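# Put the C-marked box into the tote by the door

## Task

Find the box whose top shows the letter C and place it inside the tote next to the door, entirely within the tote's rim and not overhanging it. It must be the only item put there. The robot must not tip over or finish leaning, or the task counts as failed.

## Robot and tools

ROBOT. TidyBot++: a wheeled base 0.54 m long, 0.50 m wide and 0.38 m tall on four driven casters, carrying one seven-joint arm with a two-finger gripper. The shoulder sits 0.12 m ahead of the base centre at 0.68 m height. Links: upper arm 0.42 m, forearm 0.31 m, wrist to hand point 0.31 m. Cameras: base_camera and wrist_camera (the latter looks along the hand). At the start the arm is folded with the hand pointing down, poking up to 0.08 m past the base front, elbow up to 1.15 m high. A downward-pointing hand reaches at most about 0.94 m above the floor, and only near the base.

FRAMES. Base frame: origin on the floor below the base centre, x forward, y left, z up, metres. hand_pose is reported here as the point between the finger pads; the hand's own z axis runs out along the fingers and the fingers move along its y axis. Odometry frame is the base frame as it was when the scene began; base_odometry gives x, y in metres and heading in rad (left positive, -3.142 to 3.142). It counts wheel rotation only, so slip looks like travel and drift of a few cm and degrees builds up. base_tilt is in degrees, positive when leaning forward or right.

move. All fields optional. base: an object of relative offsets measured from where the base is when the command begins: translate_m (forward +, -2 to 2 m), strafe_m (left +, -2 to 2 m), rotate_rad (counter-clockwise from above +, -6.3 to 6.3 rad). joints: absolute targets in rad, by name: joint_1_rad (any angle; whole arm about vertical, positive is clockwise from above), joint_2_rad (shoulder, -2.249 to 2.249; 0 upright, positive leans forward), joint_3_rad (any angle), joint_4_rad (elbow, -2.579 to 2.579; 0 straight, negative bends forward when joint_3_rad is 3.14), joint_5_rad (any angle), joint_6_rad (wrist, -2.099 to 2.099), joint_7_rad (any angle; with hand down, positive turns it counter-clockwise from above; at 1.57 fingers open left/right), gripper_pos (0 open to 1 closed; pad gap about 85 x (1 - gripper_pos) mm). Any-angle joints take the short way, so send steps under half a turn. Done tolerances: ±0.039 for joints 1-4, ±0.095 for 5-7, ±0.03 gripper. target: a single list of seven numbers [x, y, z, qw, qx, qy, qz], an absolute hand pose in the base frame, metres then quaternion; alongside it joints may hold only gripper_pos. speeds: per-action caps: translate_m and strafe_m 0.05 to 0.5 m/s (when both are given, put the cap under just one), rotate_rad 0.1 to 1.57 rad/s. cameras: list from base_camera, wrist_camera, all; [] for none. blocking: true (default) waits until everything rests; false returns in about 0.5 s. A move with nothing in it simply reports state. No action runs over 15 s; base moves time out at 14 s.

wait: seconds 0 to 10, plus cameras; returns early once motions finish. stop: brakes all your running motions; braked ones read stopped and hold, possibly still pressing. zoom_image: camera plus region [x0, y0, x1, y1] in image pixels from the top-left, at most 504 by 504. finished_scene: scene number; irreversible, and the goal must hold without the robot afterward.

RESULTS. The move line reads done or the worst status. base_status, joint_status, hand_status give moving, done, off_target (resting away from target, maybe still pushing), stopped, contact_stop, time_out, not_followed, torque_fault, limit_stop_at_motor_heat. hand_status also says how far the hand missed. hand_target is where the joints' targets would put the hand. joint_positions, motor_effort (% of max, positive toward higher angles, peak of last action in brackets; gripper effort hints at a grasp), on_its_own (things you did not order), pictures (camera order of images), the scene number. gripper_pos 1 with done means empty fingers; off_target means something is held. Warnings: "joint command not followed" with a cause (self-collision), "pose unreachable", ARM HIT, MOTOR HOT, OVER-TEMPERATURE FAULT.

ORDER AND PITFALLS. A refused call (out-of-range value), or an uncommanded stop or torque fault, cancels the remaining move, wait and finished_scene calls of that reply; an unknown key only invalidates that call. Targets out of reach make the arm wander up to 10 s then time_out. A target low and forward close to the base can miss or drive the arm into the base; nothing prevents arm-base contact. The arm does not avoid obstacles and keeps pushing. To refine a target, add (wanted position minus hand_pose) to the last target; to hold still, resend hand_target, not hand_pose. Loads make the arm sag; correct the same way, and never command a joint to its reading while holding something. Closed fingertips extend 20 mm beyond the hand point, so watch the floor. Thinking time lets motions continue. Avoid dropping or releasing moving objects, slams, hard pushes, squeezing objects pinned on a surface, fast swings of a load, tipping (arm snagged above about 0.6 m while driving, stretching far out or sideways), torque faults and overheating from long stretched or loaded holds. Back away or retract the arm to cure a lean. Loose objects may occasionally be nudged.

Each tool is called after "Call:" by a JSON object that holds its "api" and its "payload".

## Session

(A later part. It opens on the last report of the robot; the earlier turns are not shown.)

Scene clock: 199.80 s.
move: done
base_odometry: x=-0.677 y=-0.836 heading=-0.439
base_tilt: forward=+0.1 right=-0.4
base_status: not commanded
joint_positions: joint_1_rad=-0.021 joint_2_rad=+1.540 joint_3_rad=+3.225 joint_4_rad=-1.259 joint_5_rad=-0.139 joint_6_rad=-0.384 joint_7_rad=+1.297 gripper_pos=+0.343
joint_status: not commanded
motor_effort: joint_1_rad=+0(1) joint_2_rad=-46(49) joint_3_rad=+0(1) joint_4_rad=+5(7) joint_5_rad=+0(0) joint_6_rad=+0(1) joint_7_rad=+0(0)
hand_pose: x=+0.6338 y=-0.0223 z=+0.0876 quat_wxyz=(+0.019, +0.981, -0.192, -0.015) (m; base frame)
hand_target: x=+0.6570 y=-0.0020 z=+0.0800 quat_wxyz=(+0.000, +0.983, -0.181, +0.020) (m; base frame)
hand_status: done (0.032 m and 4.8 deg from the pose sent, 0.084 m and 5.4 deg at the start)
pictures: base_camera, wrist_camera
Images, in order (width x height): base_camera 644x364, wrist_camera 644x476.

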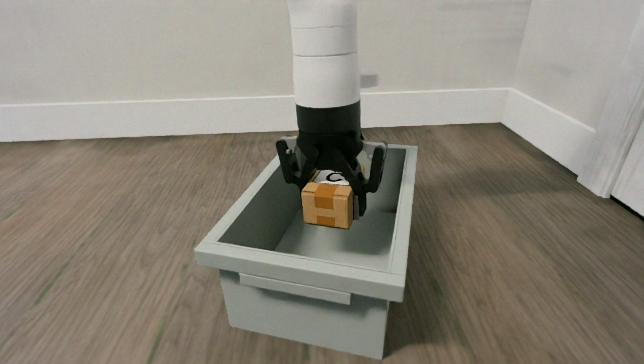

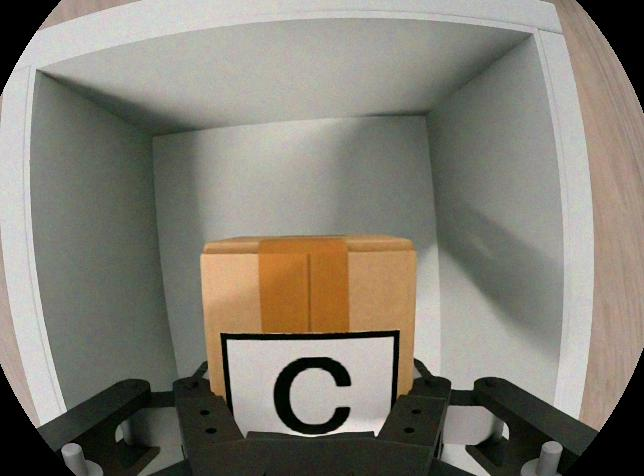

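Call:
{"api": "move", "payload": {"target": [0.655, -0.002, 0.05, 0.0, 0.98, -0.18, 0.02]}}

Call:
{"api": "move", "payload": {"target": [0.655, -0.002, 0.03, 0.0, 0.98, -0.18, 0.02]}}

Scene clock: 203.30 s.
move: done
base_odometry: x=-0.677 y=-0.836 heading=-0.439
base_tilt: forward=+0.1 right=-0.5
base_status: not commanded
joint_positions: joint_1_rad=-0.021 joint_2_rad=+1.602 joint_3_rad=+3.224 joint_4_rad=-1.190 joint_5_rad=-0.140 joint_6_rad=-0.378 joint_7_rad=+1.297 gripper_pos=+0.343
joint_status: not commanded
motor_effort: joint_1_rad=+0(1) joint_2_rad=-46(48) joint_3_rad=+0(1) joint_4_rad=+5(6) joint_5_rad=+0(0) joint_6_rad=+0(1) joint_7_rad=+0(0)
hand_pose: x=+0.6400 y=-0.0215 z=+0.0623 quat_wxyz=(+0.018, +0.982, -0.190, -0.009) (m; base frame)
hand_target: x=+0.6550 y=-0.0020 z=+0.0500 quat_wxyz=(+0.000, +0.983, -0.181, +0.020) (m; base frame)
hand_status: done (0.027 m and 4.1 deg from the pose sent, 0.048 m and 4.8 deg at the start)
pictures: base_camera, wrist_camera
Images, in order (width x height): base_camera 644x364, wrist_camera 644x476.

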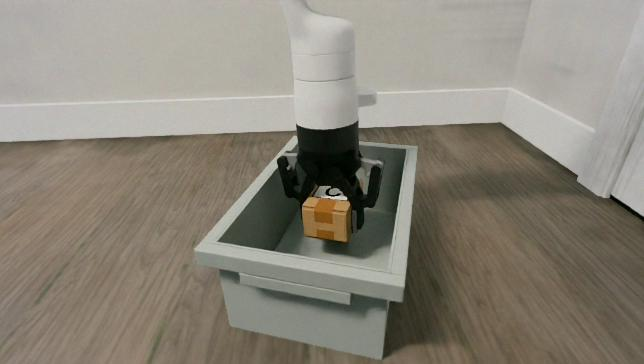

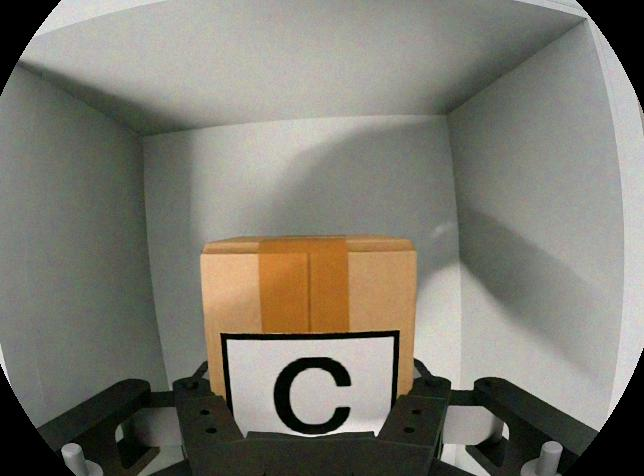

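Scene clock: 204.13 s.
move: done
base_odometry: x=-0.677 y=-0.836 heading=-0.439
base_tilt: forward=+0.1 right=-0.4
base_status: not commanded
joint_positions: joint_1_rad=-0.021 joint_2_rad=+1.649 joint_3_rad=+3.224 joint_4_rad=-1.135 joint_5_rad=-0.140 joint_6_rad=-0.378 joint_7_rad=+1.297 gripper_pos=+0.343
joint_status: not commanded
motor_effort: joint_1_rad=+0(1) joint_2_rad=-46(48) joint_3_rad=+0(1) joint_4_rad=+6(6) joint_5_rad=+0(0) joint_6_rad=+0(1) joint_7_rad=+0(0)
hand_pose: x=+0.6442 y=-0.0208 z=+0.0435 quat_wxyz=(+0.017, +0.982, -0.188, -0.005) (m; base frame)
hand_target: x=+0.6550 y=-0.0020 z=+0.0300 quat_wxyz=(+0.000, +0.983, -0.181, +0.020) (m; base frame)
hand_status: done (0.026 m and 3.5 deg from the pose sent, 0.041 m and 4.1 deg at the start)
pictures: base_camera, wrist_camera
Images, in order (width x height): base_camera 644x364, wrist_camera 644x476.

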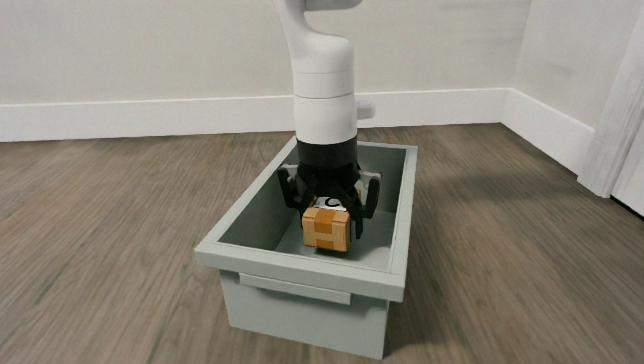

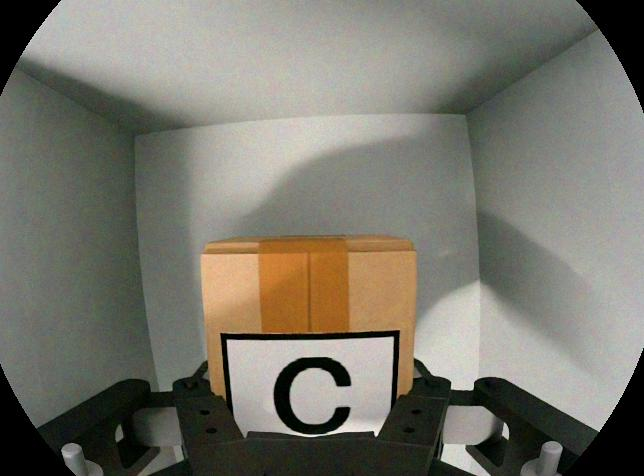

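Still slightly above; lower in small steps.

Call:
{"api": "move", "payload": {"target": [0.655, -0.002, 0.02, 0.0, 0.98, -0.18, 0.02], "cameras": []}}

Call:
{"api": "move", "payload": {"target": [0.655, -0.002, 0.01, 0.0, 0.98, -0.18, 0.02]}}

Scene clock: 206.60 s.
move: done
base_odometry: x=-0.677 y=-0.836 heading=-0.439
base_tilt: forward=+0.1 right=-0.4
base_status: not commanded
joint_positions: joint_1_rad=-0.021 joint_2_rad=+1.671 joint_3_rad=+3.224 joint_4_rad=-1.106 joint_5_rad=-0.140 joint_6_rad=-0.378 joint_7_rad=+1.297 gripper_pos=+0.343
joint_status: not commanded
motor_effort: joint_1_rad=+1(1) joint_2_rad=-46(48) joint_3_rad=+0(1) joint_4_rad=+6(6) joint_5_rad=+0(1) joint_6_rad=+0(1) joint_7_rad=+0(0)
hand_pose: x=+0.6474 y=-0.0203 z=+0.0348 quat_wxyz=(+0.016, +0.982, -0.186, -0.002) (m; base frame)
hand_target: x=+0.6550 y=-0.0020 z=+0.0200 quat_wxyz=(+0.000, +0.983, -0.181, +0.020) (m; base frame)
hand_status: done (0.025 m and 3.2 deg from the pose sent, 0.032 m and 3.5 deg at the start)
pictures: none
No camera images: "cameras" was empty.

Scene clock: 207.30 s.
move: done
base_odometry: x=-0.677 y=-0.836 heading=-0.439
base_tilt: forward=+0.1 right=-0.4
base_status: not commanded
joint_positions: joint_1_rad=-0.021 joint_2_rad=+1.696 joint_3_rad=+3.224 joint_4_rad=-1.076 joint_5_rad=-0.140 joint_6_rad=-0.378 joint_7_rad=+1.297 gripper_pos=+0.343
joint_status: not commanded
motor_effort: joint_1_rad=+1(1) joint_2_rad=-46(48) joint_3_rad=+0(1) joint_4_rad=+6(7) joint_5_rad=-1(1) joint_6_rad=+0(0) joint_7_rad=+0(0)
hand_pose: x=+0.6490 y=-0.0199 z=+0.0247 quat_wxyz=(+0.016, +0.983, -0.185, +0.001) (m; base frame)
hand_target: x=+0.6550 y=-0.0020 z=+0.0100 quat_wxyz=(+0.000, +0.983, -0.181, +0.020) (m; base frame)
hand_status: done (0.024 m and 2.9 deg from the pose sent, 0.032 m and 3.2 deg at the start)
pictures: base_camera, wrist_camera
Images, in order (width x height): base_camera 644x364, wrist_camera 644x476.

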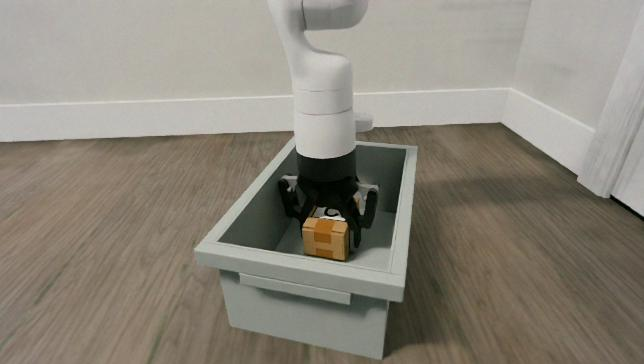

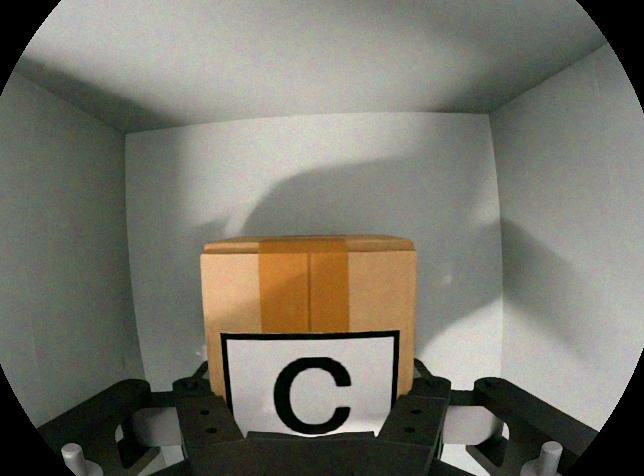

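Call:
{"api": "move", "payload": {"target": [0.655, -0.002, 0.0, 0.0, 0.98, -0.18, 0.02], "cameras": ["base_camera"]}}

Call:
{"api": "move", "payload": {"target": [0.655, -0.002, -0.01, 0.0, 0.98, -0.18, 0.02]}}

Scene clock: 210.20 s.
move: off_target
base_odometry: x=-0.677 y=-0.836 heading=-0.439
base_tilt: forward=+0.1 right=-0.4
base_status: not commanded
joint_positions: joint_1_rad=-0.021 joint_2_rad=+1.706 joint_3_rad=+3.224 joint_4_rad=-1.048 joint_5_rad=-0.140 joint_6_rad=-0.377 joint_7_rad=+1.297 gripper_pos=+0.343
joint_status: not commanded
motor_effort: joint_1_rad=+0(1) joint_2_rad=-40(46) joint_3_rad=+0(1) joint_4_rad=+6(9) joint_5_rad=-1(1) joint_6_rad=+2(5) joint_7_rad=+0(0)
hand_pose: x=+0.6596 y=-0.0192 z=+0.0229 quat_wxyz=(+0.014, +0.983, -0.184, +0.010) (m; base frame)
hand_target: x=+0.6550 y=-0.0020 z=+0.0000 quat_wxyz=(+0.000, +0.983, -0.181, +0.020) (m; base frame)
hand_status: off_target (0.029 m and 2.0 deg from the pose sent, 0.031 m and 2.9 deg at the start)
pictures: base_camera
Images, in order (width x height): base_camera 644x364.

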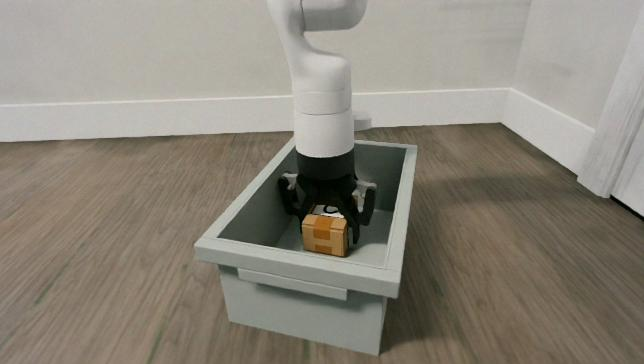

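Scene clock: 210.90 s.
move: off_target
base_odometry: x=-0.677 y=-0.836 heading=-0.439
base_tilt: forward=+0.1 right=-0.5
base_status: not commanded
joint_positions: joint_1_rad=-0.021 joint_2_rad=+1.713 joint_3_rad=+3.224 joint_4_rad=-1.016 joint_5_rad=-0.140 joint_6_rad=-0.377 joint_7_rad=+1.297 gripper_pos=+0.343
joint_status: not commanded
motor_effort: joint_1_rad=+0(0) joint_2_rad=-40(41) joint_3_rad=+0(1) joint_4_rad=+7(8) joint_5_rad=+0(1) joint_6_rad=+2(4) joint_7_rad=+0(0)
hand_pose: x=+0.6746 y=-0.0183 z=+0.0234 quat_wxyz=(+0.011, +0.983, -0.183, +0.022) (m; base frame)
hand_target: x=+0.6550 y=-0.0020 z=-0.0100 quat_wxyz=(+0.000, +0.983, -0.181, +0.020) (m; base frame)
hand_status: off_target (0.042 m and 1.3 deg from the pose sent, 0.037 m and 2.0 deg at the start)
pictures: base_camera, wrist_camera
Images, in order (width x height): base_camera 644x364, wrist_camera 644x476.

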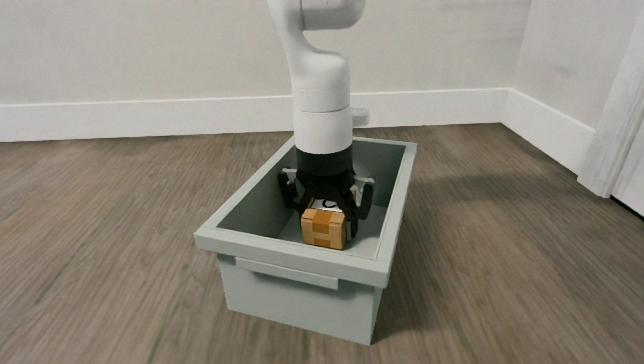

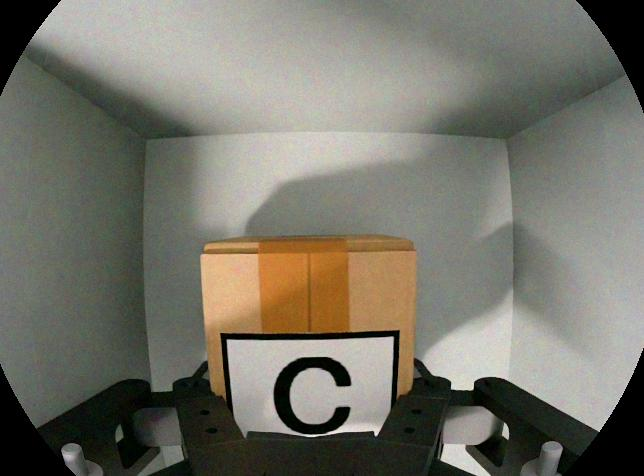

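Call:
{"api": "move", "payload": {"joints": {"gripper_pos": 0.2}, "cameras": []}}

Call:
{"api": "move", "payload": {"joints": {"gripper_pos": 0.1}, "target": [0.655, -0.01, 0.10, 0, 0.983, -0.183, 0.01]}}

Call:
{"api": "move", "payload": {"target": [0.62, -0.01, 0.3, 0, 0.983, -0.183, 0.01]}}

Scene clock: 215.33 s.
move: done
base_odometry: x=-0.677 y=-0.836 heading=-0.440
base_tilt: forward=+0.1 right=-0.4
base_status: not commanded
joint_positions: joint_1_rad=-0.021 joint_2_rad=+1.722 joint_3_rad=+3.224 joint_4_rad=-1.010 joint_5_rad=-0.140 joint_6_rad=-0.377 joint_7_rad=+1.297 gripper_pos=+0.200
joint_status: all done
motor_effort: joint_1_rad=+0(2) joint_2_rad=-40(44) joint_3_rad=-1(2) joint_4_rad=+6(7) joint_5_rad=-1(1) joint_6_rad=+1(2) joint_7_rad=+0(0)
hand_pose: x=+0.6717 y=-0.0183 z=+0.0188 quat_wxyz=(+0.011, +0.983, -0.183, +0.021) (m; base frame)
hand_target: x=+0.6550 y=-0.0020 z=-0.0100 quat_wxyz=(+0.000, +0.983, -0.181, +0.020) (m; base frame)
hand_status: not commanded
pictures: none
No camera images: "cameras" was empty.

Scene clock: 217.00 s.
move: done
base_odometry: x=-0.677 y=-0.836 heading=-0.440
base_tilt: forward=+0.1 right=-0.4
base_status: not commanded
joint_positions: joint_1_rad=-0.021 joint_2_rad=+1.508 joint_3_rad=+3.224 joint_4_rad=-1.257 joint_5_rad=-0.140 joint_6_rad=-0.377 joint_7_rad=+1.303 gripper_pos=+0.100
joint_status: all done
motor_effort: joint_1_rad=+0(1) joint_2_rad=-46(49) joint_3_rad=+0(1) joint_4_rad=+6(6) joint_5_rad=+0(1) joint_6_rad=+0(1) joint_7_rad=+0(1)
hand_pose: x=+0.6559 y=-0.0215 z=+0.1047 quat_wxyz=(+0.015, +0.982, -0.190, +0.005) (m; base frame)
hand_target: x=+0.6550 y=-0.0100 z=+0.1000 quat_wxyz=(+0.000, +0.983, -0.183, +0.010) (m; base frame)
hand_status: done (0.012 m and 2.0 deg from the pose sent, 0.083 m and 1.7 deg at the start)
pictures: base_camera, wrist_camera
Images, in order (width x height): base_camera 644x364, wrist_camera 644x476.

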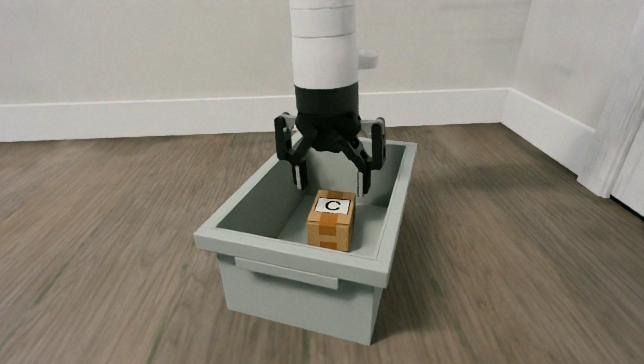

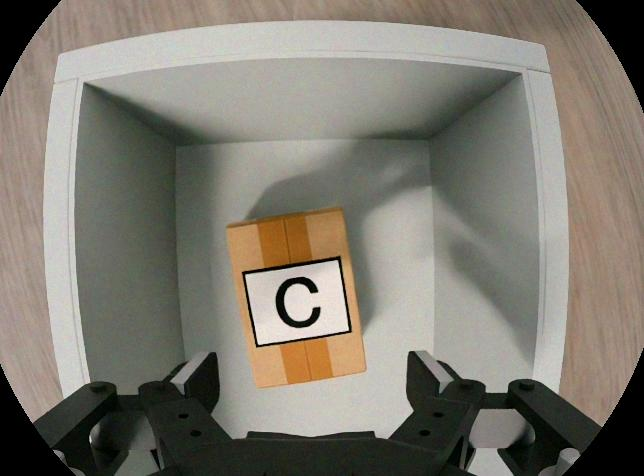

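Scene clock: 218.70 s.
move: done
base_odometry: x=-0.677 y=-0.836 heading=-0.440
base_tilt: forward=+0.1 right=-0.4
base_status: not commanded
joint_positions: joint_1_rad=-0.021 joint_2_rad=+1.043 joint_3_rad=+3.224 joint_4_rad=-1.656 joint_5_rad=-0.140 joint_6_rad=-0.377 joint_7_rad=+1.307 gripper_pos=+0.100
joint_status: not commanded
motor_effort: joint_1_rad=+1(1) joint_2_rad=-42(48) joint_3_rad=+0(1) joint_4_rad=+7(8) joint_5_rad=+0(1) joint_6_rad=+1(1) joint_7_rad=+0(1)
hand_pose: x=+0.6393 y=-0.0204 z=+0.2993 quat_wxyz=(+0.003, +0.978, -0.204, +0.036) (m; base frame)
hand_target: x=+0.6200 y=-0.0100 z=+0.3000 quat_wxyz=(+0.000, +0.983, -0.183, +0.010) (m; base frame)
hand_status: done (0.022 m and 3.9 deg from the pose sent, 0.199 m and 2.0 deg at the start)
pictures: base_camera, wrist_camera
Images, in order (width x height): base_camera 644x364, wrist_camera 644x476.

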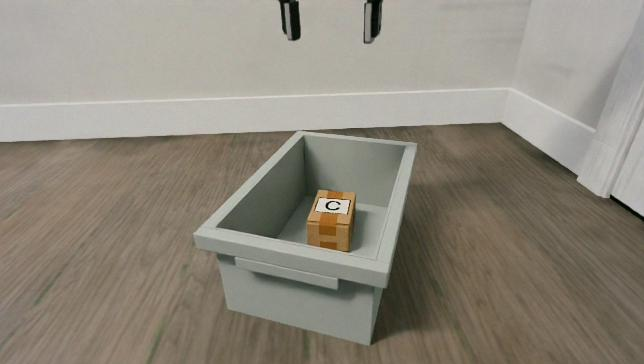

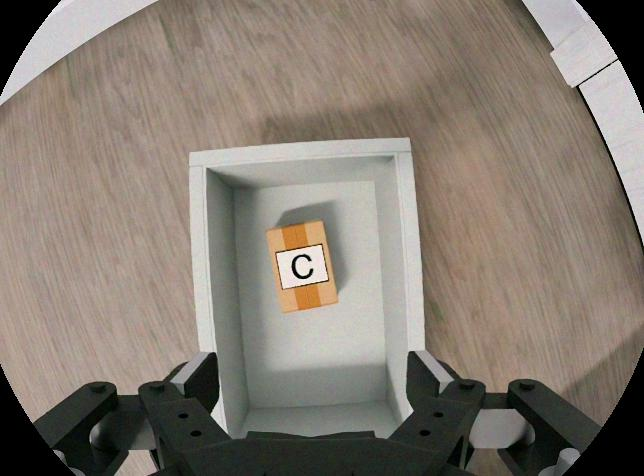

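Call:
{"api": "finished_scene", "payload": {"scene": 1}}

The scene is finished: the task was done.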